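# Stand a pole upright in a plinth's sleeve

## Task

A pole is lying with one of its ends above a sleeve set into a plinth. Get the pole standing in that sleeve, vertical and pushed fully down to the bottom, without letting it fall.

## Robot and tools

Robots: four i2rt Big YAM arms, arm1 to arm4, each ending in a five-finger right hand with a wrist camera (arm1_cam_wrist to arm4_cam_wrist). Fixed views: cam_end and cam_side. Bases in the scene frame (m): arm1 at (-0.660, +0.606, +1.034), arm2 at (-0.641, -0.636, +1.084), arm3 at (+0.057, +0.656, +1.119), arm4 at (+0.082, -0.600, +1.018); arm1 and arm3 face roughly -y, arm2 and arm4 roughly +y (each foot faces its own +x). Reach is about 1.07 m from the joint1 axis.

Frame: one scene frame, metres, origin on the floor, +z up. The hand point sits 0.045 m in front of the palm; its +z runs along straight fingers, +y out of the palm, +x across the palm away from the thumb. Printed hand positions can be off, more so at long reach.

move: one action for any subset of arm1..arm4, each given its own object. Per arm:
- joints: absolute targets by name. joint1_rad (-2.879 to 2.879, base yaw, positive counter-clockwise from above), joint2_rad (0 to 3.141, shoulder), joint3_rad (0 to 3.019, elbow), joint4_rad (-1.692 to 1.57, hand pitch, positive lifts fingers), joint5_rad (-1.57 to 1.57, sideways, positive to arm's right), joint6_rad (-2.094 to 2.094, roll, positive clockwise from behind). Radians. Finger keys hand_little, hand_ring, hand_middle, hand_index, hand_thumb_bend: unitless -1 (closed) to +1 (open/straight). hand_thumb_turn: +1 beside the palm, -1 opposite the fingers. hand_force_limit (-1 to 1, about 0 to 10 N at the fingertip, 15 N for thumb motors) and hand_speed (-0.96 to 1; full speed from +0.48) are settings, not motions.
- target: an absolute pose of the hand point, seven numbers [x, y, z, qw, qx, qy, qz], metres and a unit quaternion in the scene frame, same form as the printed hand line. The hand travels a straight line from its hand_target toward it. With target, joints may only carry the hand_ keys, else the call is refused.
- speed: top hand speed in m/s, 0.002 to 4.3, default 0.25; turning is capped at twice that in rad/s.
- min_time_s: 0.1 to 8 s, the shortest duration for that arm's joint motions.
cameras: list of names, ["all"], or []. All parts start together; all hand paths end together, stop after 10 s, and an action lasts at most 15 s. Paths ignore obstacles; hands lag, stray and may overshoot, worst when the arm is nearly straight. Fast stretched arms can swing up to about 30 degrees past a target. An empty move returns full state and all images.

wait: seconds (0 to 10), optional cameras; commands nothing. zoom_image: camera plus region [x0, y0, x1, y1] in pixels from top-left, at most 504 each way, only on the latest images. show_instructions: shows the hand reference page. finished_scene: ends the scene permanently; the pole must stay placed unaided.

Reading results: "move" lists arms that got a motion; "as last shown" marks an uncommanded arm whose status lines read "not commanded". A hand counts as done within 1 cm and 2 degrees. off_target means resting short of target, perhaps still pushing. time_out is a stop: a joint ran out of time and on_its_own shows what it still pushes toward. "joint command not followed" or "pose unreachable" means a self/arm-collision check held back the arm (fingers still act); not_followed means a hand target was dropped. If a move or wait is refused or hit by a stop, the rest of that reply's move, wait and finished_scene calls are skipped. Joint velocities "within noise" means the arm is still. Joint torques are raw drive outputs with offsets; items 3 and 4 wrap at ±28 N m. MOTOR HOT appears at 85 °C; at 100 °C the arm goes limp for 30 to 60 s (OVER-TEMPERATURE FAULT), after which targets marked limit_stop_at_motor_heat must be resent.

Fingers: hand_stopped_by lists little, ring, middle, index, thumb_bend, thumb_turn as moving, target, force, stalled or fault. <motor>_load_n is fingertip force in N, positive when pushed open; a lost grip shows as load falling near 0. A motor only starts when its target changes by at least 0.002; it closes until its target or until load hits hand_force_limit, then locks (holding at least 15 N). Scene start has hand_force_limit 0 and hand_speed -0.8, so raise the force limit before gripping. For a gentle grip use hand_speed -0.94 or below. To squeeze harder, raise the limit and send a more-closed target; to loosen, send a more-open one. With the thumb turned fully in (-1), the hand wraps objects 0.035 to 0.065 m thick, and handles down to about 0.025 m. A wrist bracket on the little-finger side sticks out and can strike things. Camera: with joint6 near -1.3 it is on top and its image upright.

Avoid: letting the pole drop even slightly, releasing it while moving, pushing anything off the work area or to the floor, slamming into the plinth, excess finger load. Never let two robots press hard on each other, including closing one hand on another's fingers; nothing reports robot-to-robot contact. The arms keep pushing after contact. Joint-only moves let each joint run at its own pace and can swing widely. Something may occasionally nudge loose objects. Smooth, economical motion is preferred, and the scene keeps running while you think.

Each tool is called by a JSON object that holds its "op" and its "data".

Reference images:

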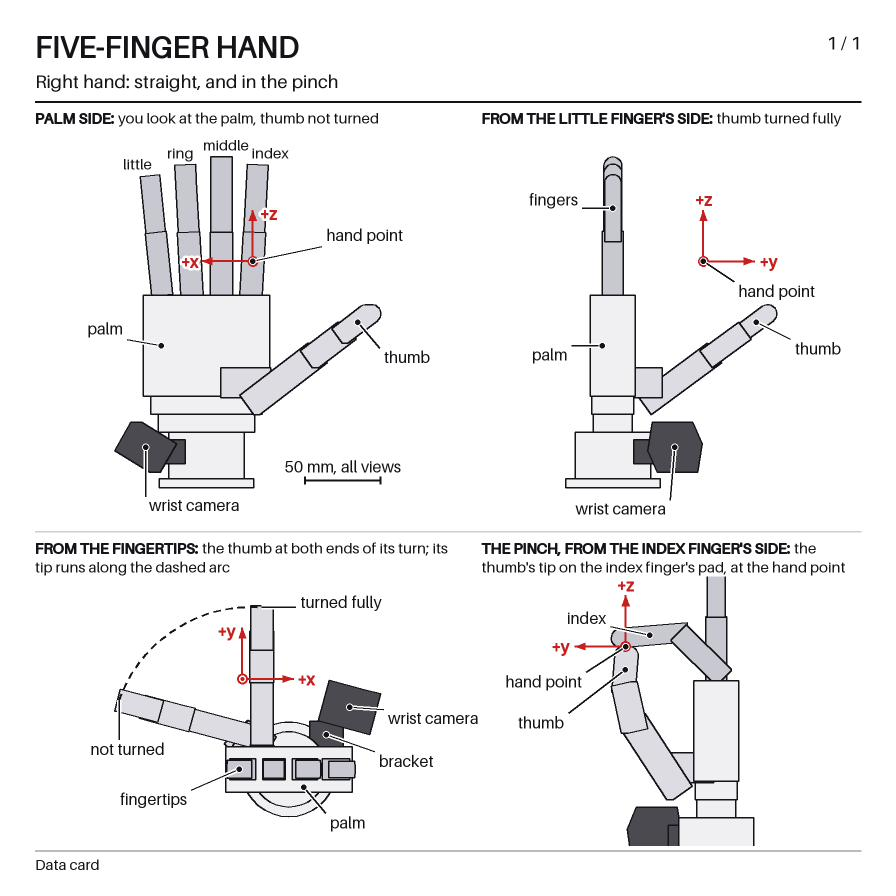

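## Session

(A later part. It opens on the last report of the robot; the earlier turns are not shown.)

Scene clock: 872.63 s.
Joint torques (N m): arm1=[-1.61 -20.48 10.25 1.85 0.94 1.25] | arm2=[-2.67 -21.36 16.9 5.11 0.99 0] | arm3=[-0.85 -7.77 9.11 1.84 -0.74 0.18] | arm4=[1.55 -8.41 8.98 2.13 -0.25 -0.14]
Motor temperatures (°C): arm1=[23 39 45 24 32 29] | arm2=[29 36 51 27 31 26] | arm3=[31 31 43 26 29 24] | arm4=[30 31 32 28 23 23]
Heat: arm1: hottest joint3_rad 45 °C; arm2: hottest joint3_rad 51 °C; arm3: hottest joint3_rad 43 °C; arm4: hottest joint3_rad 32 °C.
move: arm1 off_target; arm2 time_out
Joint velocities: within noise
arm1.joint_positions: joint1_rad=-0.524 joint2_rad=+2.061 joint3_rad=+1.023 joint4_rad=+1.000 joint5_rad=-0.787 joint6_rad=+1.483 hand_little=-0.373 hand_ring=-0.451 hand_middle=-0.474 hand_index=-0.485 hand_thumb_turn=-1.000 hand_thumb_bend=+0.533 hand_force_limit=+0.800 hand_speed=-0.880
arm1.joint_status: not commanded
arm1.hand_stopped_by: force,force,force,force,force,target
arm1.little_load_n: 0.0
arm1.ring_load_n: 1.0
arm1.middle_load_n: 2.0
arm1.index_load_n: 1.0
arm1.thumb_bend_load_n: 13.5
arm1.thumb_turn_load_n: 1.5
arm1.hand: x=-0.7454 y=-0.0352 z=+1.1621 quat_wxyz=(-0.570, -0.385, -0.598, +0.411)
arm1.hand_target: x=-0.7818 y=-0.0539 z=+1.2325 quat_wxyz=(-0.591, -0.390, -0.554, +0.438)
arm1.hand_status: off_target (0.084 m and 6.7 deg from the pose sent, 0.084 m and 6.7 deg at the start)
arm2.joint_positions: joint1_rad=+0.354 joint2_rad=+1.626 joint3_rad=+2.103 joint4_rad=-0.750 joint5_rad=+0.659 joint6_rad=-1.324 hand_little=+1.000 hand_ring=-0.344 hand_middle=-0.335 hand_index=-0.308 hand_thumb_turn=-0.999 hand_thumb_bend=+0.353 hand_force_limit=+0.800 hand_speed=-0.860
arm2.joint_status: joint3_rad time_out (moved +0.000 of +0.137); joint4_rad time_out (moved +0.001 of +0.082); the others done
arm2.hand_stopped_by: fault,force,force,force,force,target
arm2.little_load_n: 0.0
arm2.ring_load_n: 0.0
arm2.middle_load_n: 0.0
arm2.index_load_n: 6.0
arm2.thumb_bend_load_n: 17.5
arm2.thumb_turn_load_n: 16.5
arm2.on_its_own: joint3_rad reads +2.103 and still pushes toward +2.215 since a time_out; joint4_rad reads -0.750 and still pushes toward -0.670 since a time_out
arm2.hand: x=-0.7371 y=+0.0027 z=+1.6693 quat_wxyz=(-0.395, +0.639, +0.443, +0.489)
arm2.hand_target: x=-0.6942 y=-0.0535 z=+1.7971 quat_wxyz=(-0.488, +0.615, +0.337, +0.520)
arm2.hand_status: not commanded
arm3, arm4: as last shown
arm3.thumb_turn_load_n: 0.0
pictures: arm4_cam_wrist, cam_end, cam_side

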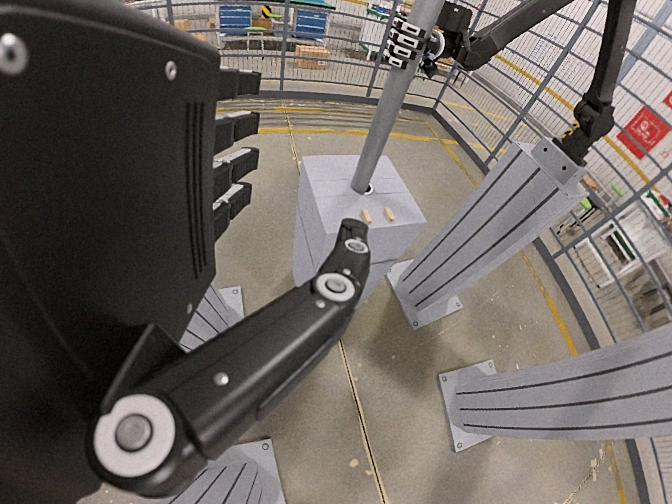

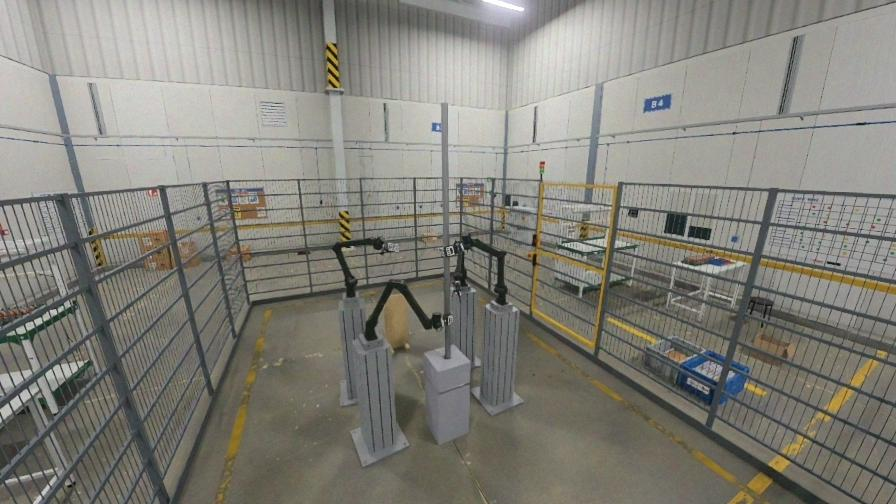

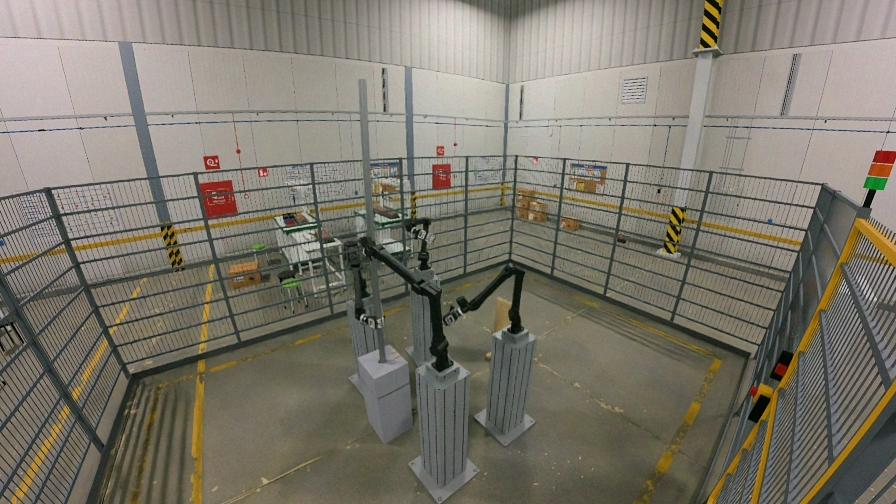

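{"op": "move", "data": {"arm1": {"target": [-0.784, -0.058, 1.252, 0.594, 0.392, 0.55, -0.44], "speed": 0.03}, "arm2": {"joints": {"joint1_rad": 0.33, "joint2_rad": 1.535, "joint3_rad": 2.29, "joint4_rad": -0.66, "joint5_rad": 0.68, "joint6_rad": -1.325}, "min_time_s": 3}, "cameras": ["arm4_cam_wrist"]}}

{"op": "zoom_image", "data": {"camera": "arm4_cam_wrist", "region": [340, 165, 390, 215]}}

Scene clock: 879.13 s.
Joint torques (N m): arm1=[-0.21 -23.24 9.69 1.73 0.75 1.42] | arm2=[-1.96 -21.77 17.05 5.34 0.96 0] | arm3=[-0.91 -7.82 9.09 1.84 -0.74 0.17] | arm4=[1.73 -8.47 8.94 2.18 -0.26 -0.14]
Motor temperatures (°C): arm1=[23 39 45 24 32 29] | arm2=[29 36 52 27 31 26] | arm3=[31 31 43 26 29 24] | arm4=[30 31 32 28 23 23]
Heat: arm1: hottest joint3_rad 45 °C; arm2: hottest joint3_rad 52 °C; arm3: hottest joint3_rad 43 °C; arm4: hottest joint3_rad 32 °C.
move: arm1 off_target; arm2 time_out
Joint velocities: within noise
arm1.joint_positions: joint1_rad=-0.526 joint2_rad=+2.053 joint3_rad=+1.023 joint4_rad=+0.982 joint5_rad=-0.787 joint6_rad=+1.472 hand_little=-0.373 hand_ring=-0.451 hand_middle=-0.474 hand_index=-0.485 hand_thumb_turn=-1.000 hand_thumb_bend=+0.533 hand_force_limit=+0.800 hand_speed=-0.880
arm1.joint_status: not commanded
arm1.hand_stopped_by: force,force,force,force,force,target
arm1.little_load_n: 0.0
arm1.ring_load_n: 3.5
arm1.middle_load_n: 3.5
arm1.index_load_n: 0.0
arm1.thumb_bend_load_n: 13.5
arm1.thumb_turn_load_n: 0.0
arm1.hand: x=-0.7468 y=-0.0352 z=+1.1631 quat_wxyz=(-0.567, -0.386, -0.601, +0.412)
arm1.hand_target: x=-0.7806 y=-0.0495 z=+1.2511 quat_wxyz=(-0.593, -0.387, -0.553, +0.439)
arm1.hand_status: off_target (0.099 m and 7.4 deg from the pose sent, 0.100 m and 7.0 deg at the start)
arm2.joint_positions: joint1_rad=+0.353 joint2_rad=+1.635 joint3_rad=+2.118 joint4_rad=-0.750 joint5_rad=+0.659 joint6_rad=-1.323 hand_little=+1.000 hand_ring=-0.344 hand_middle=-0.335 hand_index=-0.308 hand_thumb_turn=-0.999 hand_thumb_bend=+0.353 hand_force_limit=+0.800 hand_speed=-0.860
arm2.joint_status: joint3_rad time_out (moved +0.015 of +0.187); joint4_rad time_out (moved +0.000 of +0.090); the others done
arm2.hand_stopped_by: fault,force,force,force,force,target
arm2.little_load_n: 0.0
arm2.ring_load_n: 0.0
arm2.middle_load_n: 0.0
arm2.index_load_n: 5.0
arm2.thumb_bend_load_n: 17.5
arm2.thumb_turn_load_n: 16.5
arm2.on_its_own: joint3_rad reads +2.118 and still pushes toward +2.230 since a time_out; joint4_rad reads -0.750 and still pushes toward -0.660 since a time_out
arm2.hand: x=-0.7380 y=+0.0053 z=+1.6717 quat_wxyz=(-0.398, +0.639, +0.441, +0.489)
arm2.hand_target: x=-0.6973 y=-0.0534 z=+1.8036 quat_wxyz=(-0.496, +0.611, +0.333, +0.519)
arm2.hand_status: not commanded
arm3, arm4: as last shown

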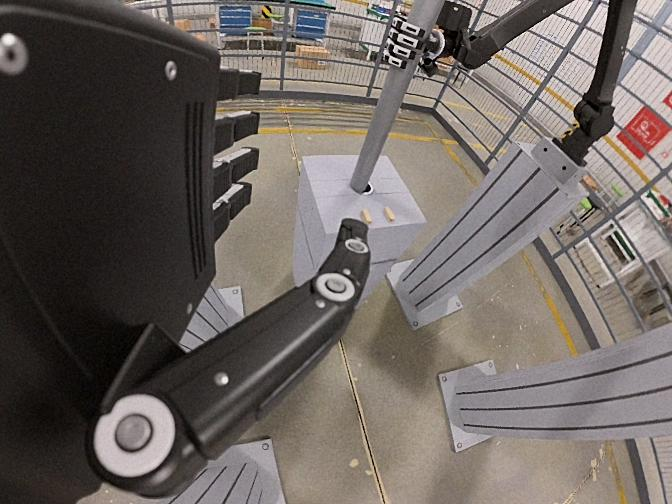

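Scaled by 10.080 from the camera's image (finer frame: 960x720).

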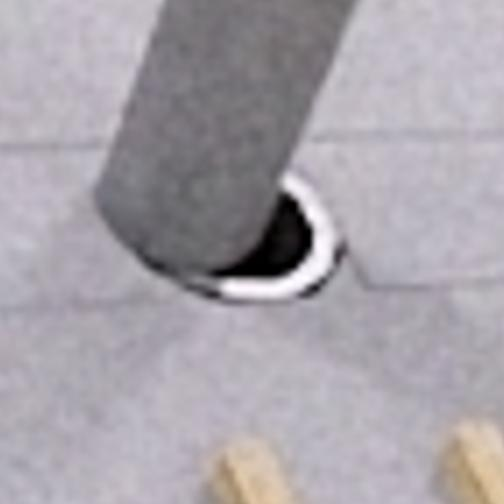

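{"op": "move", "data": {"arm1": {"target": [-0.792, -0.033, 1.253, 0.594, 0.392, 0.55, -0.44], "speed": 0.03}, "cameras": ["arm4_cam_wrist"]}}

{"op": "zoom_image", "data": {"camera": "arm4_cam_wrist", "region": [340, 165, 390, 215]}}

Scene clock: 881.57 s.
Joint torques (N m): arm1=[-2.08 -24.41 6.48 2.61 0.1 1.48] | arm2=[-1.9 -21.54 16.96 5.46 1.06 -0.07] | arm3=[-0.85 -7.77 9.09 1.84 -0.74 0.18] | arm4=[1.61 -8.47 8.94 2.14 -0.27 -0.16]
Motor temperatures (°C): arm1=[23 39 45 24 31 29] | arm2=[29 36 52 27 31 26] | arm3=[31 31 43 26 29 24] | arm4=[30 31 32 28 23 23]
Heat: arm1: hottest joint3_rad 45 °C; arm2: hottest joint3_rad 52 °C; arm3: hottest joint3_rad 43 °C; arm4: hottest joint3_rad 32 °C.
move: arm1 off_target
Joint velocities: within noise
arm1.joint_positions: joint1_rad=-0.537 joint2_rad=+2.052 joint3_rad=+1.023 joint4_rad=+0.982 joint5_rad=-0.800 joint6_rad=+1.466 hand_little=-0.373 hand_ring=-0.451 hand_middle=-0.474 hand_index=-0.485 hand_thumb_turn=-1.000 hand_thumb_bend=+0.532 hand_force_limit=+0.800 hand_speed=-0.880
arm1.joint_status: not commanded
arm1.hand_stopped_by: force,force,force,force,force,target
arm1.little_load_n: 0.0
arm1.ring_load_n: 4.0
arm1.middle_load_n: 4.5
arm1.index_load_n: 1.5
arm1.thumb_bend_load_n: 12.0
arm1.thumb_turn_load_n: 0.0
arm1.hand: x=-0.7514 y=-0.0326 z=+1.1634 quat_wxyz=(-0.566, -0.383, -0.602, +0.413)
arm1.hand_target: x=-0.7883 y=-0.0301 z=+1.2489 quat_wxyz=(-0.592, -0.387, -0.555, +0.439)
arm1.hand_status: off_target (0.098 m and 7.5 deg from the pose sent, 0.101 m and 7.4 deg at the start)
arm2, arm3, arm4: as last shown
arm2.joint_positions: joint1_rad=+0.353 joint2_rad=+1.635 joint3_rad=+2.118 joint4_rad=-0.750 joint5_rad=+0.656 joint6_rad=-1.319 hand_little=+1.000 hand_ring=-0.344 hand_middle=-0.335 hand_index=-0.308 hand_thumb_turn=-0.999 hand_thumb_bend=+0.353 hand_force_limit=+0.800 hand_speed=-0.860
arm2.middle_load_n: 0.5
arm2.thumb_turn_load_n: 17.0
arm2.on_its_own: joint3_rad reads +2.118 and still pushes toward +2.230 since a time_out; joint4_rad reads -0.750 and still pushes toward -0.660 since a time_out
arm2.hand: x=-0.7386 y=+0.0057 z=+1.6711 quat_wxyz=(-0.399, +0.639, +0.441, +0.488)
arm2.hand_target: x=-0.6973 y=-0.0535 z=+1.8037 quat_wxyz=(-0.496, +0.611, +0.333, +0.519)
arm3.thumb_turn_load_n: -0.5
arm4.little_load_n: 0.5
arm4.thumb_turn_load_n: 0.5

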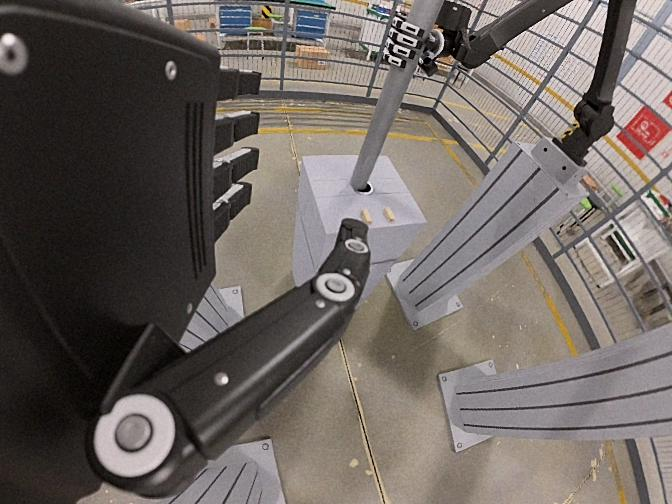

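Scaled by 10.080 from the camera's image (finer frame: 960x720).

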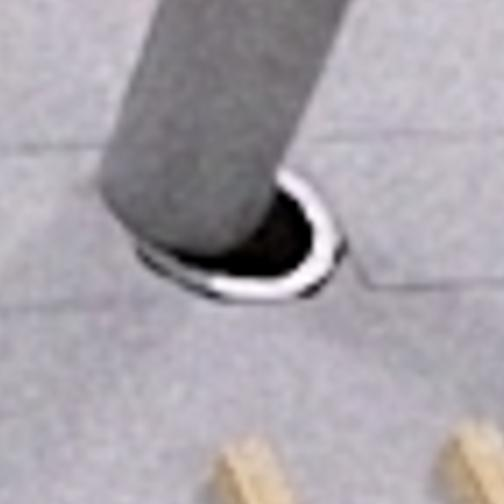

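{"op": "move", "data": {"arm1": {"target": [-0.786, -0.018, 1.253, 0.594, 0.392, 0.55, -0.44], "speed": 0.03}, "cameras": ["arm4_cam_wrist"]}}

{"op": "zoom_image", "data": {"camera": "arm4_cam_wrist", "region": [340, 165, 390, 215]}}

Scene clock: 883.50 s.
Joint torques (N m): arm1=[-1.67 -25 5.81 3.02 -0.19 1.59] | arm2=[-1.32 -21.83 16.9 5.03 1.02 -0.17] | arm3=[-0.85 -7.82 9.09 1.83 -0.74 0.17] | arm4=[1.67 -8.47 8.92 2.14 -0.25 -0.14]
Motor temperatures (°C): arm1=[23 39 44 24 31 30] | arm2=[29 36 52 27 31 26] | arm3=[31 31 43 26 29 24] | arm4=[30 31 32 28 23 23]
Heat: arm1: hottest joint3_rad 44 °C; arm2: hottest joint3_rad 52 °C; arm3: hottest joint3_rad 43 °C; arm4: hottest joint3_rad 32 °C.
move: arm1 off_target
Joint velocities: within noise
arm1.joint_positions: joint1_rad=-0.552 joint2_rad=+2.029 joint3_rad=+0.986 joint4_rad=+0.982 joint5_rad=-0.798 joint6_rad=+1.445 hand_little=-0.373 hand_ring=-0.451 hand_middle=-0.474 hand_index=-0.485 hand_thumb_turn=-1.000 hand_thumb_bend=+0.531 hand_force_limit=+0.800 hand_speed=-0.880
arm1.joint_status: not commanded
arm1.hand_stopped_by: force,force,force,force,force,target
arm1.little_load_n: 0.0
arm1.ring_load_n: 2.5
arm1.middle_load_n: 5.0
arm1.index_load_n: 4.5
arm1.thumb_bend_load_n: 10.5
arm1.thumb_turn_load_n: 0.0
arm1.hand: x=-0.7558 y=-0.0207 z=+1.1623 quat_wxyz=(-0.558, -0.387, -0.604, +0.418)
arm1.hand_target: x=-0.7827 y=-0.0163 z=+1.2479 quat_wxyz=(-0.591, -0.387, -0.557, +0.438)
arm1.hand_status: off_target (0.096 m and 7.8 deg from the pose sent, 0.097 m and 7.5 deg at the start)
arm2, arm3, arm4: as last shown
arm2.joint_positions: joint1_rad=+0.345 joint2_rad=+1.638 joint3_rad=+2.118 joint4_rad=-0.739 joint5_rad=+0.656 joint6_rad=-1.302 hand_little=+1.000 hand_ring=-0.344 hand_middle=-0.335 hand_index=-0.308 hand_thumb_turn=-0.999 hand_thumb_bend=+0.353 hand_force_limit=+0.800 hand_speed=-0.860
arm2.middle_load_n: 0.0
arm2.index_load_n: 5.5
arm2.thumb_turn_load_n: 17.5
arm2.on_its_own: joint3_rad reads +2.118 and still pushes toward +2.230 since a time_out; joint4_rad reads -0.739 and still pushes toward -0.660 since a time_out
arm2.hand: x=-0.7347 y=+0.0086 z=+1.6706 quat_wxyz=(-0.404, +0.644, +0.430, +0.487)
arm2.hand_target: x=-0.6972 y=-0.0535 z=+1.8037 quat_wxyz=(-0.496, +0.611, +0.332, +0.519)
arm3.thumb_turn_load_n: 0.0
arm4.little_load_n: 0.0

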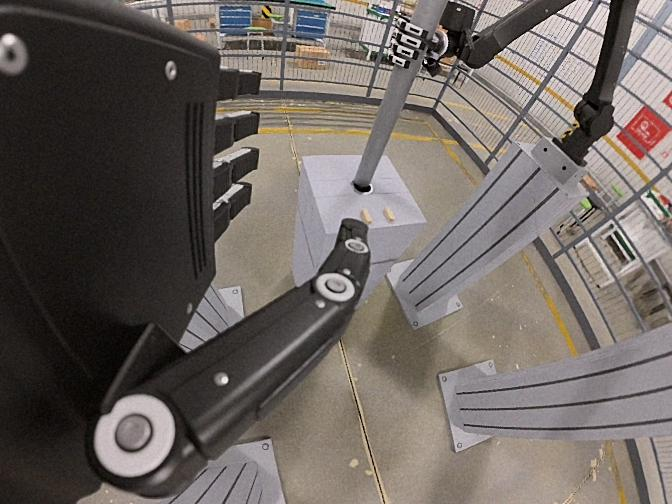

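Scaled by 10.080 from the camera's image (finer frame: 960x720).

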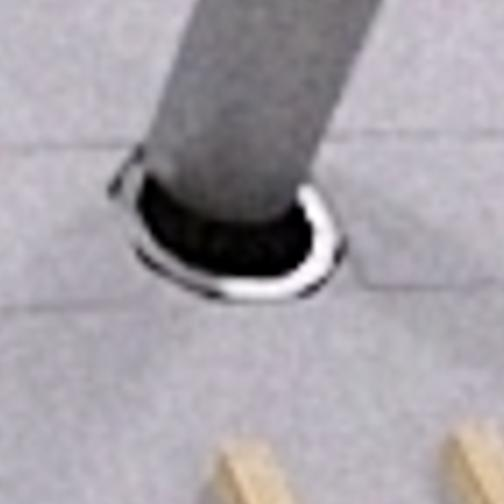

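{"op": "move", "data": {"arm1": {"target": [-0.760, -0.019, 1.253, 0.594, 0.392, 0.55, -0.44], "speed": 0.03}, "arm2": {"joints": {"joint1_rad": 0.36}, "min_time_s": 1.5}, "cameras": ["arm4_cam_wrist"]}}

{"op": "zoom_image", "data": {"camera": "arm4_cam_wrist", "region": [340, 165, 390, 215]}}

Scene clock: 886.47 s.
Joint torques (N m): arm1=[2.14 -24.06 5.48 3.43 -0.18 1.63] | arm2=[0.73 -21.42 16.83 5.03 0.41 -0.27] | arm3=[-0.85 -7.82 9.09 1.84 -0.74 0.18] | arm4=[1.49 -8.59 8.9 2.17 -0.25 -0.14]
Motor temperatures (°C): arm1=[23 40 44 24 31 30] | arm2=[29 36 52 27 31 26] | arm3=[31 31 43 26 29 24] | arm4=[30 31 32 28 23 23]
Heat: arm1: hottest joint3_rad 44 °C; arm2: hottest joint3_rad 52 °C; arm3: hottest joint3_rad 43 °C; arm4: hottest joint3_rad 32 °C.
move: arm1 off_target; arm2 done
Joint velocities: within noise
arm1.joint_positions: joint1_rad=-0.547 joint2_rad=+2.010 joint3_rad=+0.958 joint4_rad=+0.982 joint5_rad=-0.756 joint6_rad=+1.437 hand_little=-0.373 hand_ring=-0.451 hand_middle=-0.474 hand_index=-0.485 hand_thumb_turn=-1.000 hand_thumb_bend=+0.531 hand_force_limit=+0.800 hand_speed=-0.880
arm1.joint_status: not commanded
arm1.hand_stopped_by: force,force,force,force,force,target
arm1.little_load_n: 0.0
arm1.ring_load_n: 2.0
arm1.middle_load_n: 4.5
arm1.index_load_n: 4.0
arm1.thumb_bend_load_n: 10.5
arm1.thumb_turn_load_n: 0.0
arm1.hand: x=-0.7555 y=-0.0183 z=+1.1622 quat_wxyz=(-0.547, -0.398, -0.600, +0.427)
arm1.hand_target: x=-0.7583 y=-0.0170 z=+1.2482 quat_wxyz=(-0.591, -0.387, -0.557, +0.437)
arm1.hand_status: off_target (0.091 m and 8.0 deg from the pose sent, 0.091 m and 7.8 deg at the start)
arm2.joint_positions: joint1_rad=+0.346 joint2_rad=+1.638 joint3_rad=+2.118 joint4_rad=-0.738 joint5_rad=+0.672 joint6_rad=-1.290 hand_little=+1.000 hand_ring=-0.344 hand_middle=-0.335 hand_index=-0.308 hand_thumb_turn=-0.999 hand_thumb_bend=+0.353 hand_force_limit=+0.800 hand_speed=-0.860
arm2.joint_status: all done
arm2.hand_stopped_by: fault,force,force,force,force,target
arm2.little_load_n: 0.0
arm2.ring_load_n: 0.0
arm2.middle_load_n: 0.0
arm2.index_load_n: 6.5
arm2.thumb_bend_load_n: 16.5
arm2.thumb_turn_load_n: 18.0
arm2.on_its_own: joint3_rad reads +2.118 and still pushes toward +2.230 since a time_out; joint4_rad reads -0.738 and still pushes toward -0.660 since a time_out
arm2.hand: x=-0.7331 y=+0.0073 z=+1.6705 quat_wxyz=(-0.404, +0.648, +0.422, +0.489)
arm2.hand_target: x=-0.7148 y=-0.0553 z=+1.8035 quat_wxyz=(-0.504, +0.606, +0.342, +0.512)
arm2.hand_status: not commanded
arm3.joint_positions: joint1_rad=-0.746 joint2_rad=+1.151 joint3_rad=+1.389 joint4_rad=-0.916 joint5_rad=-1.183 joint6_rad=+0.387 hand_little=+1.000 hand_ring=+1.000 hand_middle=+1.000 hand_index=+1.000 hand_thumb_turn=-1.000 hand_thumb_bend=+1.000 hand_force_limit=+0.400 hand_speed=-0.750
arm3.joint_status: not commanded
arm3.hand_stopped_by: target,target,target,target,target,target
arm3.little_load_n: 0.0
arm3.ring_load_n: 0.0
arm3.middle_load_n: 0.0
arm3.index_load_n: 0.0
arm3.thumb_bend_load_n: 0.0
arm3.thumb_turn_load_n: 0.0
arm3.hand: x=-0.0797 y=+0.2770 z=+1.6160 quat_wxyz=(-0.403, -0.243, -0.748, +0.468)
arm3.hand_target: x=-0.0800 y=+0.2800 z=+1.6200 quat_wxyz=(-0.401, -0.243, -0.745, +0.474)
arm3.hand_status: not commanded
arm4.joint_positions: joint1_rad=+0.946 joint2_rad=+1.547 joint3_rad=+0.701 joint4_rad=+0.394 joint5_rad=-0.282 joint6_rad=-1.689 hand_little=+1.000 hand_ring=+1.000 hand_middle=+1.000 hand_index=+1.000 hand_thumb_turn=-1.000 hand_thumb_bend=+0.200 hand_force_limit=+0.700 hand_speed=-0.300
arm4.joint_status: not commanded
arm4.hand_stopped_by: target,target,target,target,target,target
arm4.little_load_n: 0.0
arm4.ring_load_n: 0.0
arm4.middle_load_n: 0.0
arm4.index_load_n: 0.0
arm4.thumb_bend_load_n: 0.0
arm4.thumb_turn_load_n: 0.0
arm4.hand: x=-0.3790 y=-0.2585 z=+1.0991 quat_wxyz=(-0.534, +0.140, +0.830, +0.075)
arm4.hand_target: x=-0.3986 y=-0.2510 z=+1.1207 quat_wxyz=(-0.553, +0.124, +0.820, +0.084)
arm4.hand_status: not commanded

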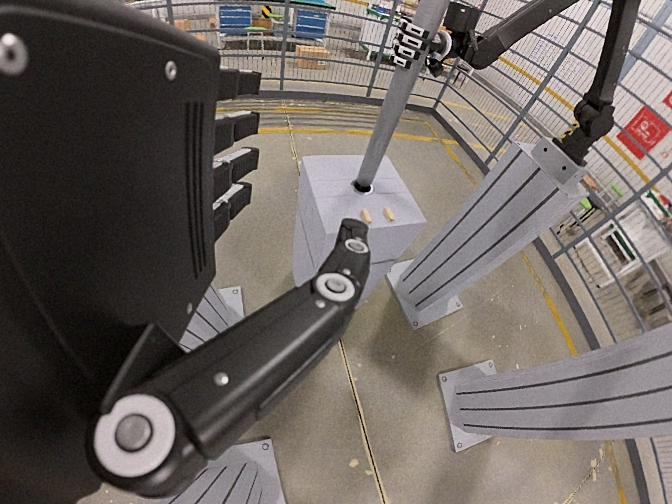

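Scaled by 10.080 from the camera's image (finer frame: 960x720).

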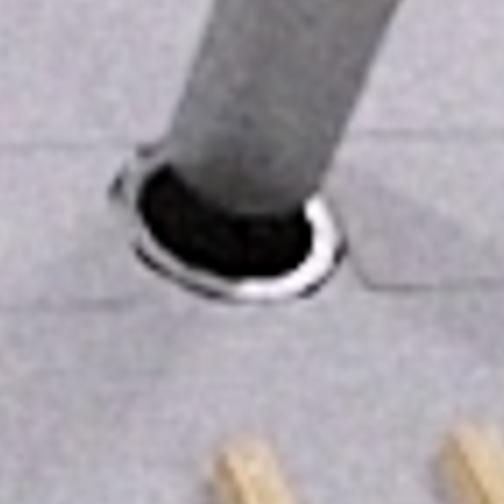

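{"op": "move", "data": {"arm1": {"target": [-0.744, -0.020, 1.253, 0.594, 0.392, 0.55, -0.44], "speed": 0.03}, "arm2": {"joints": {"joint1_rad": 0.37}, "min_time_s": 1.5}, "cameras": ["arm4_cam_wrist"]}}

{"op": "zoom_image", "data": {"camera": "arm4_cam_wrist", "region": [340, 165, 390, 215]}}

Scene clock: 891.77 s.
Joint torques (N m): arm1=[3.96 -23.71 5.74 3.54 -0.25 1.65] | arm2=[1.38 -21.83 17.01 5.04 0.11 -0.3] | arm3=[-0.85 -7.82 9.1 1.83 -0.74 0.18] | arm4=[1.38 -8.64 8.98 2.17 -0.26 -0.15]
Motor temperatures (°C): arm1=[23 40 42 24 31 31] | arm2=[29 36 52 27 31 26] | arm3=[31 31 43 26 29 24] | arm4=[30 31 32 28 23 23]
Heat: arm1: hottest joint3_rad 42 °C; arm2: hottest joint3_rad 52 °C; arm3: hottest joint3_rad 43 °C; arm4: hottest joint3_rad 32 °C.
move: arm1 off_target; arm2 done
Joint velocities: within noise
arm1.joint_positions: joint1_rad=-0.537 joint2_rad=+1.998 joint3_rad=+0.938 joint4_rad=+0.982 joint5_rad=-0.729 joint6_rad=+1.438 hand_little=-0.373 hand_ring=-0.451 hand_middle=-0.474 hand_index=-0.485 hand_thumb_turn=-1.000 hand_thumb_bend=+0.531 hand_force_limit=+0.800 hand_speed=-0.880
arm1.joint_status: not commanded
arm1.hand_stopped_by: force,force,force,force,force,target
arm1.little_load_n: 0.0
arm1.ring_load_n: 2.5
arm1.middle_load_n: 4.5
arm1.index_load_n: 3.5
arm1.thumb_bend_load_n: 10.5
arm1.thumb_turn_load_n: 0.0
arm1.hand: x=-0.7513 y=-0.0169 z=+1.1620 quat_wxyz=(-0.542, -0.406, -0.597, +0.429)
arm1.hand_target: x=-0.7429 y=-0.0174 z=+1.2481 quat_wxyz=(-0.591, -0.387, -0.557, +0.436)
arm1.hand_status: off_target (0.091 m and 8.3 deg from the pose sent, 0.092 m and 8.0 deg at the start)
arm2.joint_positions: joint1_rad=+0.347 joint2_rad=+1.638 joint3_rad=+2.118 joint4_rad=-0.738 joint5_rad=+0.680 joint6_rad=-1.288 hand_little=+1.000 hand_ring=-0.344 hand_middle=-0.335 hand_index=-0.308 hand_thumb_turn=-0.999 hand_thumb_bend=+0.353 hand_force_limit=+0.800 hand_speed=-0.860
arm2.joint_status: all done
arm2.hand_stopped_by: fault,force,force,force,force,target
arm2.little_load_n: 0.0
arm2.ring_load_n: 0.0
arm2.middle_load_n: 0.0
arm2.index_load_n: 8.0
arm2.thumb_bend_load_n: 15.5
arm2.thumb_turn_load_n: 19.0
arm2.on_its_own: joint3_rad reads +2.118 and still pushes toward +2.230 since a time_out; joint4_rad reads -0.738 and still pushes toward -0.660 since a time_out
arm2.hand: x=-0.7328 y=+0.0063 z=+1.6707 quat_wxyz=(-0.403, +0.649, +0.419, +0.490)
arm2.hand_target: x=-0.7206 y=-0.0560 z=+1.8035 quat_wxyz=(-0.506, +0.605, +0.345, +0.509)
arm2.hand_status: not commanded
arm3, arm4: as last shown
arm4.ring_load_n: -0.5

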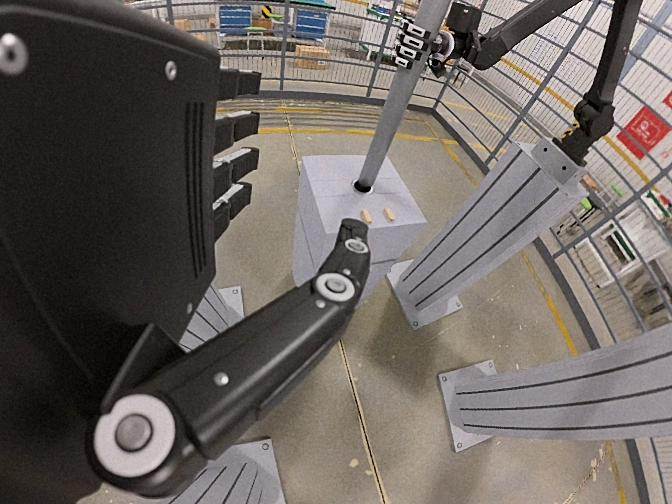

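Scaled by 10.080 from the camera's image (finer frame: 960x720).

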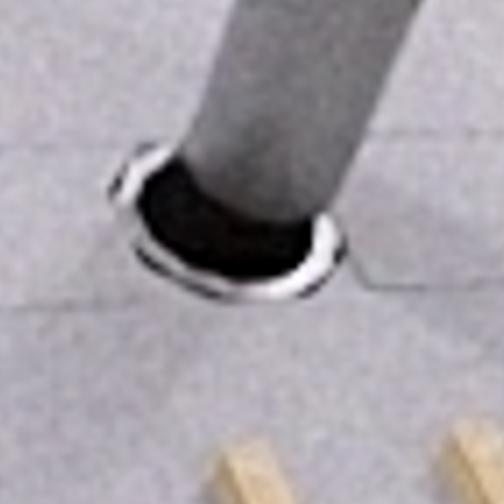

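{"op": "move", "data": {"cameras": ["cam_side","cam_end","arm4_cam_wrist"]}}

{"op": "zoom_image", "data": {"camera": "cam_side", "region": [368, 346, 398, 370]}}

{"op": "zoom_image", "data": {"camera": "cam_end", "region": [432, 344, 462, 368]}}

{"op": "zoom_image", "data": {"camera": "arm4_cam_wrist", "region": [290, 60, 450, 220]}}

Scene clock: 893.30 s.
Joint torques (N m): arm1=[3.96 -23.36 5.71 3.56 -0.26 1.67] | arm2=[1.55 -22.18 16.99 4.88 0.11 -0.31] | arm3=[-0.85 -7.77 9.09 1.84 -0.74 0.17] | arm4=[1.61 -8.47 8.9 2.13 -0.23 -0.15]
Motor temperatures (°C): arm1=[23 40 42 24 30 31] | arm2=[29 36 53 27 31 26] | arm3=[31 31 43 26 29 24] | arm4=[30 31 32 28 23 23]
Heat: arm1: hottest joint3_rad 42 °C; arm2: hottest joint3_rad 53 °C; arm3: hottest joint3_rad 43 °C; arm4: hottest joint3_rad 32 °C.
Joint velocities: within noise
arm1.joint_positions: joint1_rad=-0.537 joint2_rad=+1.998 joint3_rad=+0.938 joint4_rad=+0.982 joint5_rad=-0.729 joint6_rad=+1.438 hand_little=-0.373 hand_ring=-0.451 hand_middle=-0.474 hand_index=-0.485 hand_thumb_turn=-1.000 hand_thumb_bend=+0.531 hand_force_limit=+0.800 hand_speed=-0.880
arm1.joint_status: not commanded
arm1.hand_stopped_by: force,force,force,force,force,target
arm1.little_load_n: 0.0
arm1.ring_load_n: 2.5
arm1.middle_load_n: 4.5
arm1.index_load_n: 3.5
arm1.thumb_bend_load_n: 10.5
arm1.thumb_turn_load_n: 0.0
arm1.hand: x=-0.7513 y=-0.0169 z=+1.1620 quat_wxyz=(-0.542, -0.406, -0.597, +0.429) (m; scene frame)
arm1.hand_target: x=-0.7429 y=-0.0174 z=+1.2481 quat_wxyz=(-0.591, -0.387, -0.557, +0.436) (m; scene frame)
arm1.hand_status: off_target (0.091 m and 8.3 deg from the pose sent, 0.092 m and 8.0 deg at the start)
arm2.joint_positions: joint1_rad=+0.347 joint2_rad=+1.638 joint3_rad=+2.118 joint4_rad=-0.738 joint5_rad=+0.680 joint6_rad=-1.288 hand_little=+1.000 hand_ring=-0.344 hand_middle=-0.335 hand_index=-0.308 hand_thumb_turn=-0.999 hand_thumb_bend=+0.353 hand_force_limit=+0.800 hand_speed=-0.860
arm2.joint_status: all done
arm2.hand_stopped_by: fault,force,force,force,force,target
arm2.little_load_n: 0.0
arm2.ring_load_n: 0.0
arm2.middle_load_n: 0.0
arm2.index_load_n: 8.5
arm2.thumb_bend_load_n: 15.0
arm2.thumb_turn_load_n: 19.0
arm2.on_its_own: joint3_rad reads +2.118 and still pushes toward +2.230 since a time_out; joint4_rad reads -0.738 and still pushes toward -0.660 since a time_out
arm2.hand: x=-0.7328 y=+0.0063 z=+1.6707 quat_wxyz=(-0.403, +0.649, +0.419, +0.490) (m; scene frame)
arm2.hand_target: x=-0.7206 y=-0.0560 z=+1.8035 quat_wxyz=(-0.506, +0.605, +0.345, +0.509) (m; scene frame)
arm2.hand_status: not commanded
arm3.joint_positions: joint1_rad=-0.746 joint2_rad=+1.151 joint3_rad=+1.389 joint4_rad=-0.916 joint5_rad=-1.183 joint6_rad=+0.387 hand_little=+1.000 hand_ring=+1.000 hand_middle=+1.000 hand_index=+1.000 hand_thumb_turn=-1.000 hand_thumb_bend=+1.000 hand_force_limit=+0.400 hand_speed=-0.750
arm3.joint_status: not commanded
arm3.hand_stopped_by: target,target,target,target,target,target
arm3.little_load_n: 0.0
arm3.ring_load_n: 0.0
arm3.middle_load_n: -0.5
arm3.index_load_n: 0.0
arm3.thumb_bend_load_n: 0.0
arm3.thumb_turn_load_n: 0.0
arm3.hand: x=-0.0797 y=+0.2770 z=+1.6160 quat_wxyz=(-0.403, -0.243, -0.748, +0.468) (m; scene frame)
arm3.hand_target: x=-0.0800 y=+0.2800 z=+1.6200 quat_wxyz=(-0.401, -0.243, -0.745, +0.474) (m; scene frame)
arm3.hand_status: not commanded
arm4.joint_positions: joint1_rad=+0.946 joint2_rad=+1.547 joint3_rad=+0.701 joint4_rad=+0.394 joint5_rad=-0.282 joint6_rad=-1.689 hand_little=+1.000 hand_ring=+1.000 hand_middle=+1.000 hand_index=+1.000 hand_thumb_turn=-1.000 hand_thumb_bend=+0.200 hand_force_limit=+0.700 hand_speed=-0.300
arm4.joint_status: not commanded
arm4.hand_stopped_by: target,target,target,target,target,target
arm4.little_load_n: 0.0
arm4.ring_load_n: -0.5
arm4.middle_load_n: 0.0
arm4.index_load_n: 0.0
arm4.thumb_bend_load_n: 0.0
arm4.thumb_turn_load_n: 0.0
arm4.hand: x=-0.3790 y=-0.2585 z=+1.0991 quat_wxyz=(-0.534, +0.140, +0.830, +0.075) (m; scene frame)
arm4.hand_target: x=-0.3986 y=-0.2510 z=+1.1207 quat_wxyz=(-0.553, +0.124, +0.820, +0.084) (m; scene frame)
arm4.hand_status: not commanded
pictures: arm4_cam_wrist, cam_end, cam_side

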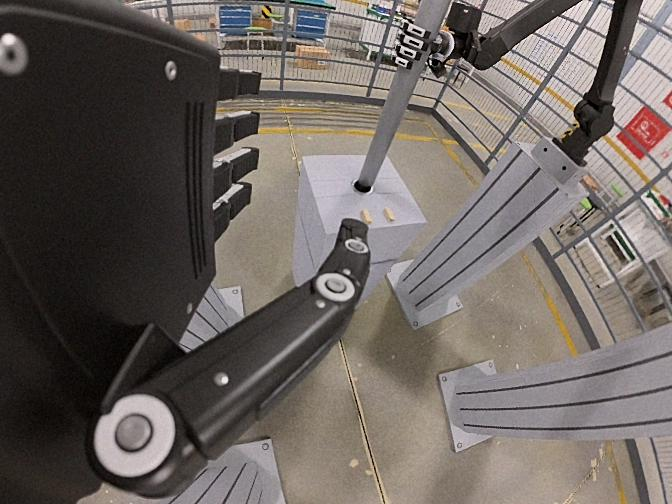

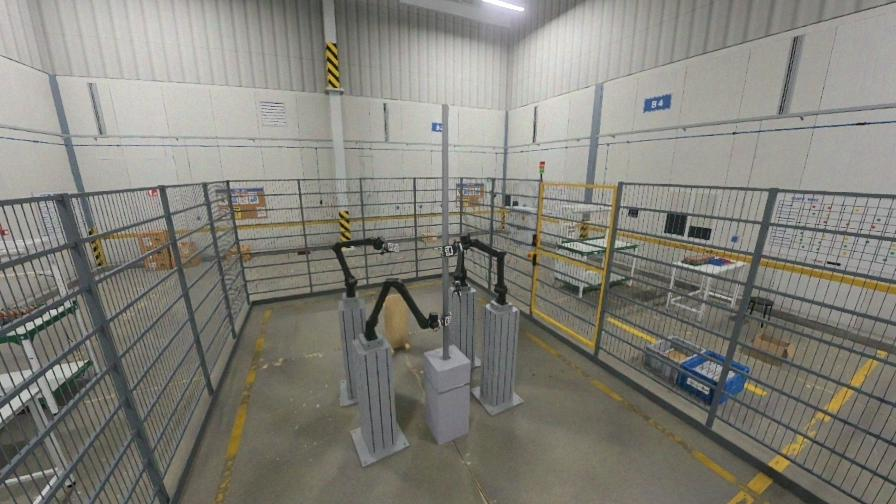

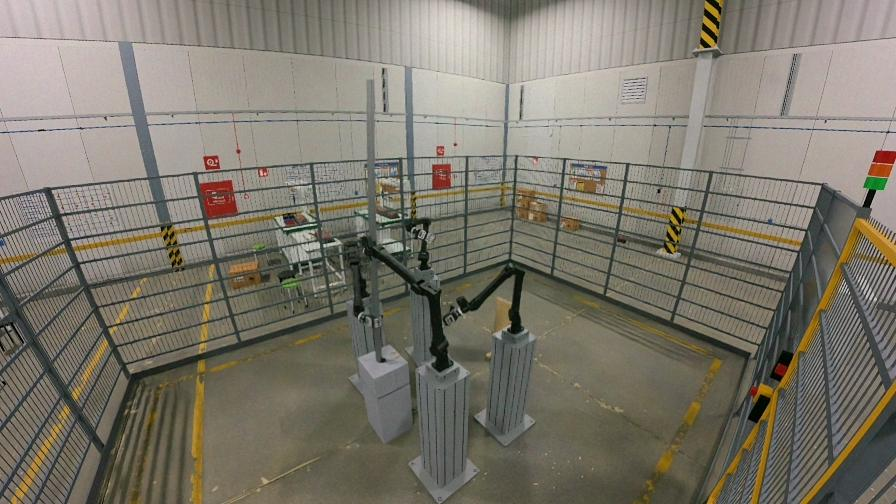

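Scaled by 16.800.

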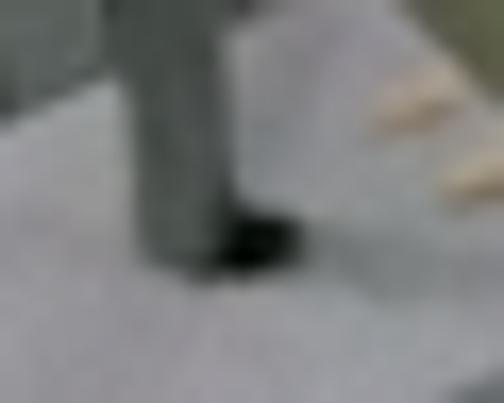

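Scaled by 16.800.

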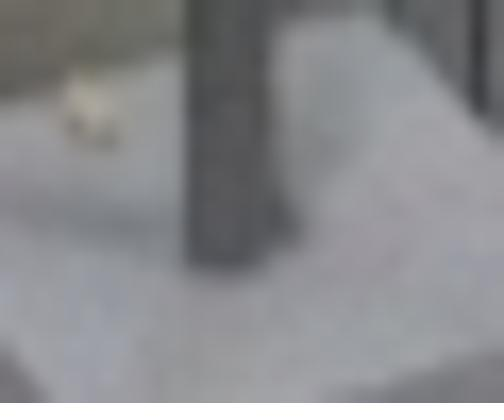

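Scaled by 3.150 from the camera's image (finer frame: 960x720).

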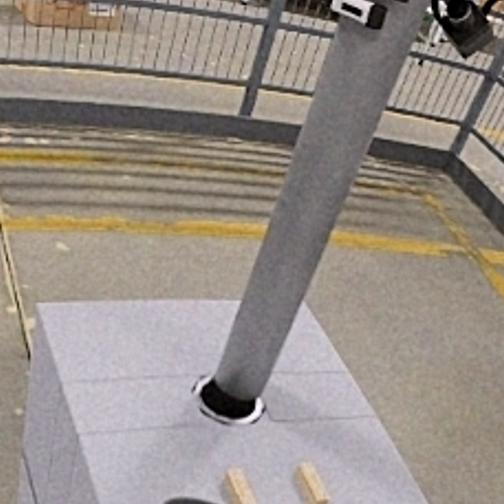

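{"op": "move", "data": {"arm1": {"target": [-0.733, -0.048, 1.253, 0.594, 0.392, 0.55, -0.44], "speed": 0.03}, "arm2": {"joints": {"joint1_rad": 0.385, "joint2_rad": 1.50, "joint3_rad": 2.26}, "min_time_s": 2}, "cameras": ["arm4_cam_wrist","cam_side","cam_end"]}}

{"op": "zoom_image", "data": {"camera": "arm4_cam_wrist", "region": [340, 165, 390, 215]}}

{"op": "zoom_image", "data": {"camera": "cam_side", "region": [368, 346, 398, 370]}}

{"op": "zoom_image", "data": {"camera": "cam_end", "region": [432, 344, 462, 368]}}

Scene clock: 900.57 s.
Joint torques (N m): arm1=[3.66 -21.6 9.21 2.69 -0.03 1.24] | arm2=[1.44 -24.47 16.94 4.82 -0.25 0.03] | arm3=[-0.85 -7.77 9.09 1.85 -0.74 0.18] | arm4=[1.67 -8.53 8.95 2.24 -0.26 -0.13]
Motor temperatures (°C): arm1=[23 40 42 24 30 31] | arm2=[29 37 53 27 31 26] | arm3=[31 31 43 26 29 24] | arm4=[30 31 32 28 23 23]
Heat: arm1: hottest joint3_rad 42 °C; arm2: hottest joint3_rad 53 °C; arm3: hottest joint3_rad 43 °C; arm4: hottest joint3_rad 32 °C.
move: arm1 off_target; arm2 time_out
Joint velocities: within noise
arm1.joint_positions: joint1_rad=-0.498 joint2_rad=+1.998 joint3_rad=+0.938 joint4_rad=+0.982 joint5_rad=-0.690 joint6_rad=+1.480 hand_little=-0.373 hand_ring=-0.451 hand_middle=-0.474 hand_index=-0.485 hand_thumb_turn=-1.000 hand_thumb_bend=+0.531 hand_force_limit=+0.800 hand_speed=-0.880
arm1.joint_status: not commanded
arm1.hand_stopped_by: force,force,force,force,force,target
arm1.little_load_n: 0.0
arm1.ring_load_n: 8.5
arm1.middle_load_n: 6.5
arm1.index_load_n: 0.0
arm1.thumb_bend_load_n: 12.5
arm1.thumb_turn_load_n: -4.0
arm1.hand: x=-0.7343 y=-0.0251 z=+1.1644 quat_wxyz=(-0.550, -0.418, -0.590, +0.418)
arm1.hand_target: x=-0.7310 y=-0.0405 z=+1.2514 quat_wxyz=(-0.593, -0.389, -0.553, +0.437)
arm1.hand_status: off_target (0.092 m and 7.8 deg from the pose sent, 0.098 m and 8.3 deg at the start)
arm2.joint_positions: joint1_rad=+0.362 joint2_rad=+1.638 joint3_rad=+2.118 joint4_rad=-0.738 joint5_rad=+0.689 joint6_rad=-1.328 hand_little=+1.000 hand_ring=-0.344 hand_middle=-0.335 hand_index=-0.308 hand_thumb_turn=-0.999 hand_thumb_bend=+0.353 hand_force_limit=+0.800 hand_speed=-0.860
arm2.joint_status: joint3_rad time_out (moved +0.000 of +0.142); the others done
arm2.hand_stopped_by: fault,force,force,force,force,target
arm2.little_load_n: 0.0
arm2.ring_load_n: 0.0
arm2.middle_load_n: 0.0
arm2.index_load_n: 10.5
arm2.thumb_bend_load_n: 14.5
arm2.thumb_turn_load_n: 20.5
arm2.on_its_own: joint3_rad reads +2.118 and still pushes toward +2.230 since a time_out; joint4_rad reads -0.738 and still pushes toward -0.660 since a time_out
arm2.hand: x=-0.7396 y=+0.0041 z=+1.6733 quat_wxyz=(-0.394, +0.639, +0.434, +0.498)
arm2.hand_target: x=-0.7209 y=-0.0763 z=+1.8220 quat_wxyz=(-0.522, +0.597, +0.338, +0.507)
arm2.hand_status: not commanded
arm3, arm4: as last shown
arm3.middle_load_n: 0.0
arm3.thumb_turn_load_n: -0.5
arm4.ring_load_n: 0.0
pictures: arm4_cam_wrist, cam_end, cam_side

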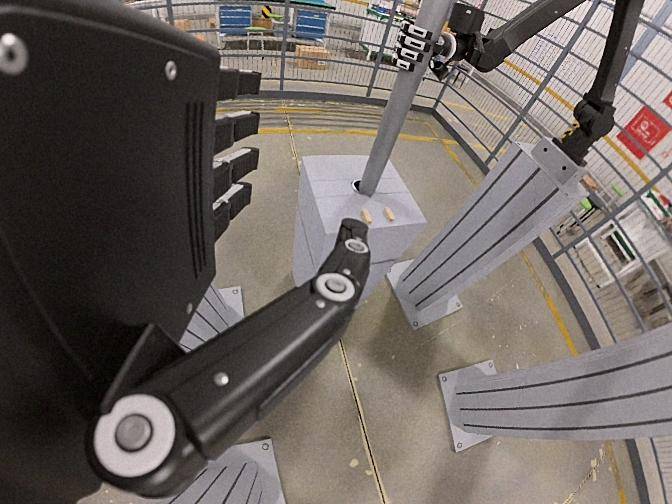

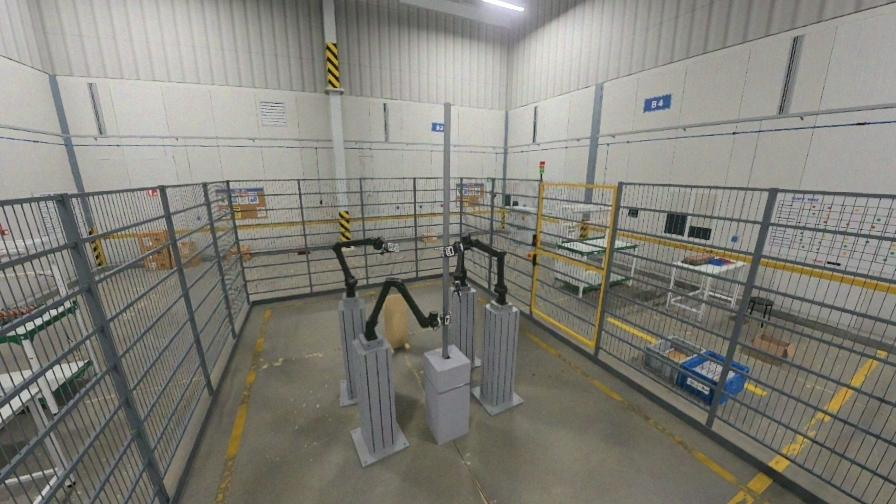

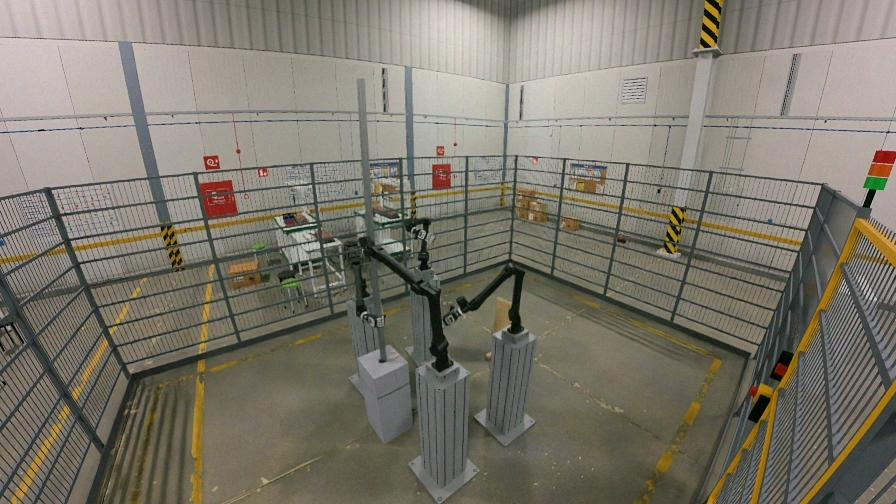

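Scaled by 10.080 from the camera's image (finer frame: 960x720).

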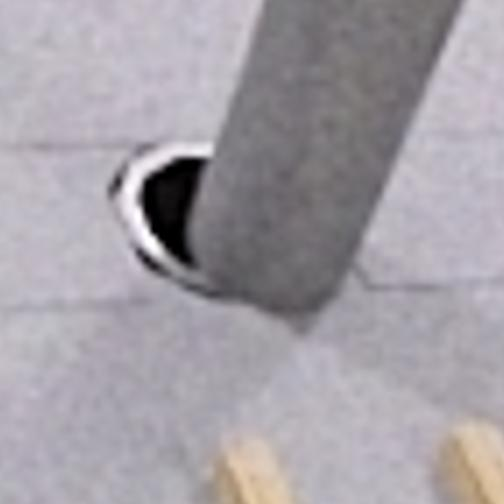

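Scaled by 16.800.

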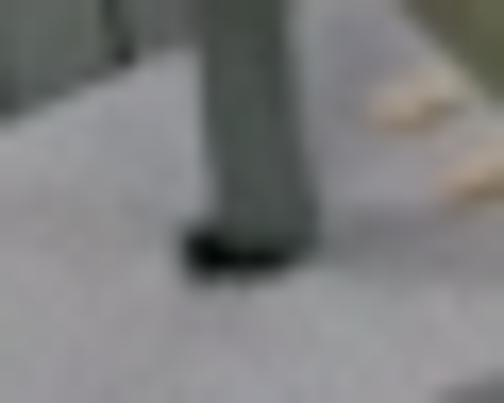

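Scaled by 16.800.

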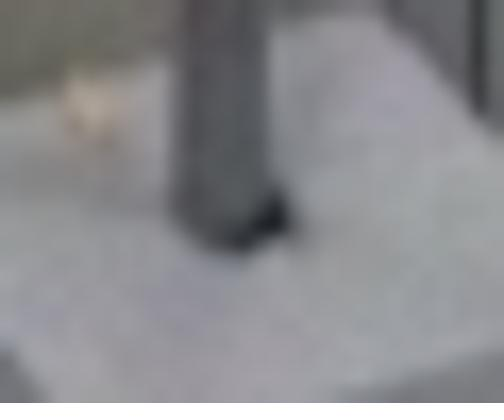

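{"op": "move", "data": {"arm1": {"target": [-0.762, -0.060, 1.243, 0.594, 0.392, 0.55, -0.44], "speed": 0.02}, "arm2": {"joints": {"joint1_rad": 0.37, "joint2_rad": 1.475, "joint3_rad": 2.225}, "min_time_s": 2}, "cameras": ["arm4_cam_wrist"]}}

{"op": "zoom_image", "data": {"camera": "arm4_cam_wrist", "region": [340, 165, 390, 215]}}

Scene clock: 909.33 s.
Joint torques (N m): arm1=[1.2 -19.55 11.3 2.55 0.05 1.27] | arm2=[0.44 -26.05 16.58 5.05 0.34 0.08] | arm3=[-0.85 -7.77 9.1 1.81 -0.74 0.18] | arm4=[1.67 -8.41 8.92 2.14 -0.26 -0.14]
Motor temperatures (°C): arm1=[23 39 42 24 29 31] | arm2=[29 37 53 27 31 26] | arm3=[31 31 43 26 29 24] | arm4=[30 31 32 28 23 23]
Heat: arm1: hottest joint3_rad 42 °C; arm2: hottest joint3_rad 53 °C; arm3: hottest joint3_rad 43 °C; arm4: hottest joint3_rad 32 °C.
move: arm1 off_target; arm2 time_out
Joint velocities: within noise
arm1.joint_positions: joint1_rad=-0.513 joint2_rad=+2.020 joint3_rad=+0.970 joint4_rad=+0.982 joint5_rad=-0.730 joint6_rad=+1.481 hand_little=-0.373 hand_ring=-0.451 hand_middle=-0.474 hand_index=-0.485 hand_thumb_turn=-1.000 hand_thumb_bend=+0.531 hand_force_limit=+0.800 hand_speed=-0.880
arm1.joint_status: not commanded
arm1.hand_stopped_by: force,force,force,force,force,target
arm1.little_load_n: -0.5
arm1.ring_load_n: 8.0
arm1.middle_load_n: 7.0
arm1.index_load_n: 0.5
arm1.thumb_bend_load_n: 12.5
arm1.thumb_turn_load_n: -3.0
arm1.hand: x=-0.7408 y=-0.0285 z=+1.1637 quat_wxyz=(-0.557, -0.408, -0.593, +0.414)
arm1.hand_target: x=-0.7596 y=-0.0507 z=+1.2431 quat_wxyz=(-0.592, -0.389, -0.553, +0.438)
arm1.hand_status: off_target (0.088 m and 7.3 deg from the pose sent, 0.090 m and 7.8 deg at the start)
arm2.joint_positions: joint1_rad=+0.365 joint2_rad=+1.637 joint3_rad=+2.118 joint4_rad=-0.739 joint5_rad=+0.675 joint6_rad=-1.334 hand_little=+1.000 hand_ring=-0.344 hand_middle=-0.335 hand_index=-0.308 hand_thumb_turn=-0.999 hand_thumb_bend=+0.353 hand_force_limit=+0.800 hand_speed=-0.860
arm2.joint_status: joint2_rad time_out (moved -0.001 of -0.163); joint3_rad time_out (moved +0.000 of +0.107); the others done
arm2.hand_stopped_by: fault,force,force,force,force,target
arm2.little_load_n: 0.0
arm2.ring_load_n: 0.0
arm2.middle_load_n: 0.0
arm2.index_load_n: 10.0
arm2.thumb_bend_load_n: 14.5
arm2.thumb_turn_load_n: 20.0
arm2.on_its_own: joint2_rad reads +1.637 and still pushes toward +1.475 since a time_out; joint3_rad reads +2.118 and still pushes toward +2.225 since a time_out; joint4_rad reads -0.739 and still pushes toward -0.660 since a time_out
arm2.hand: x=-0.7432 y=+0.0044 z=+1.6737 quat_wxyz=(-0.397, +0.635, +0.441, +0.494)
arm2.hand_target: x=-0.7067 y=-0.0883 z=+1.8326 quat_wxyz=(-0.525, +0.597, +0.326, +0.511)
arm2.hand_status: not commanded
arm3, arm4: as last shown
arm3.middle_load_n: 0.5
arm3.thumb_turn_load_n: 0.0
arm4.ring_load_n: -0.5
arm4.thumb_turn_load_n: 0.5

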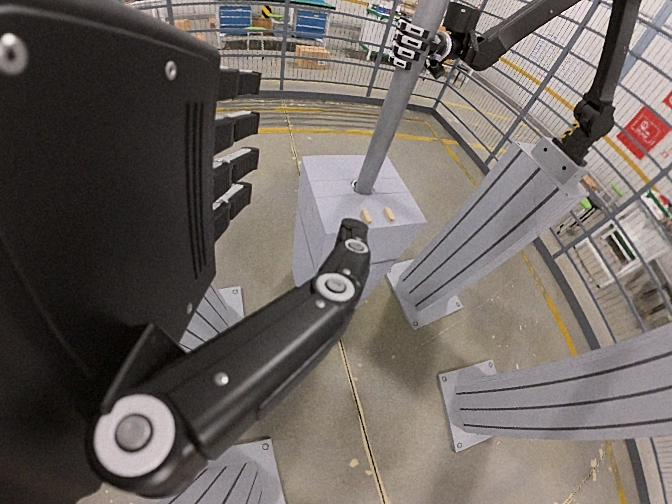

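Scaled by 10.080 from the camera's image (finer frame: 960x720).

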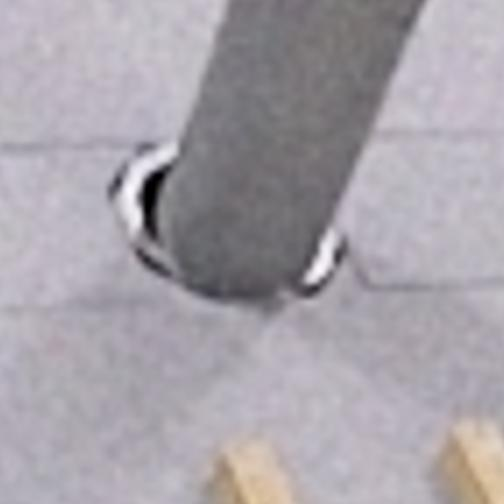

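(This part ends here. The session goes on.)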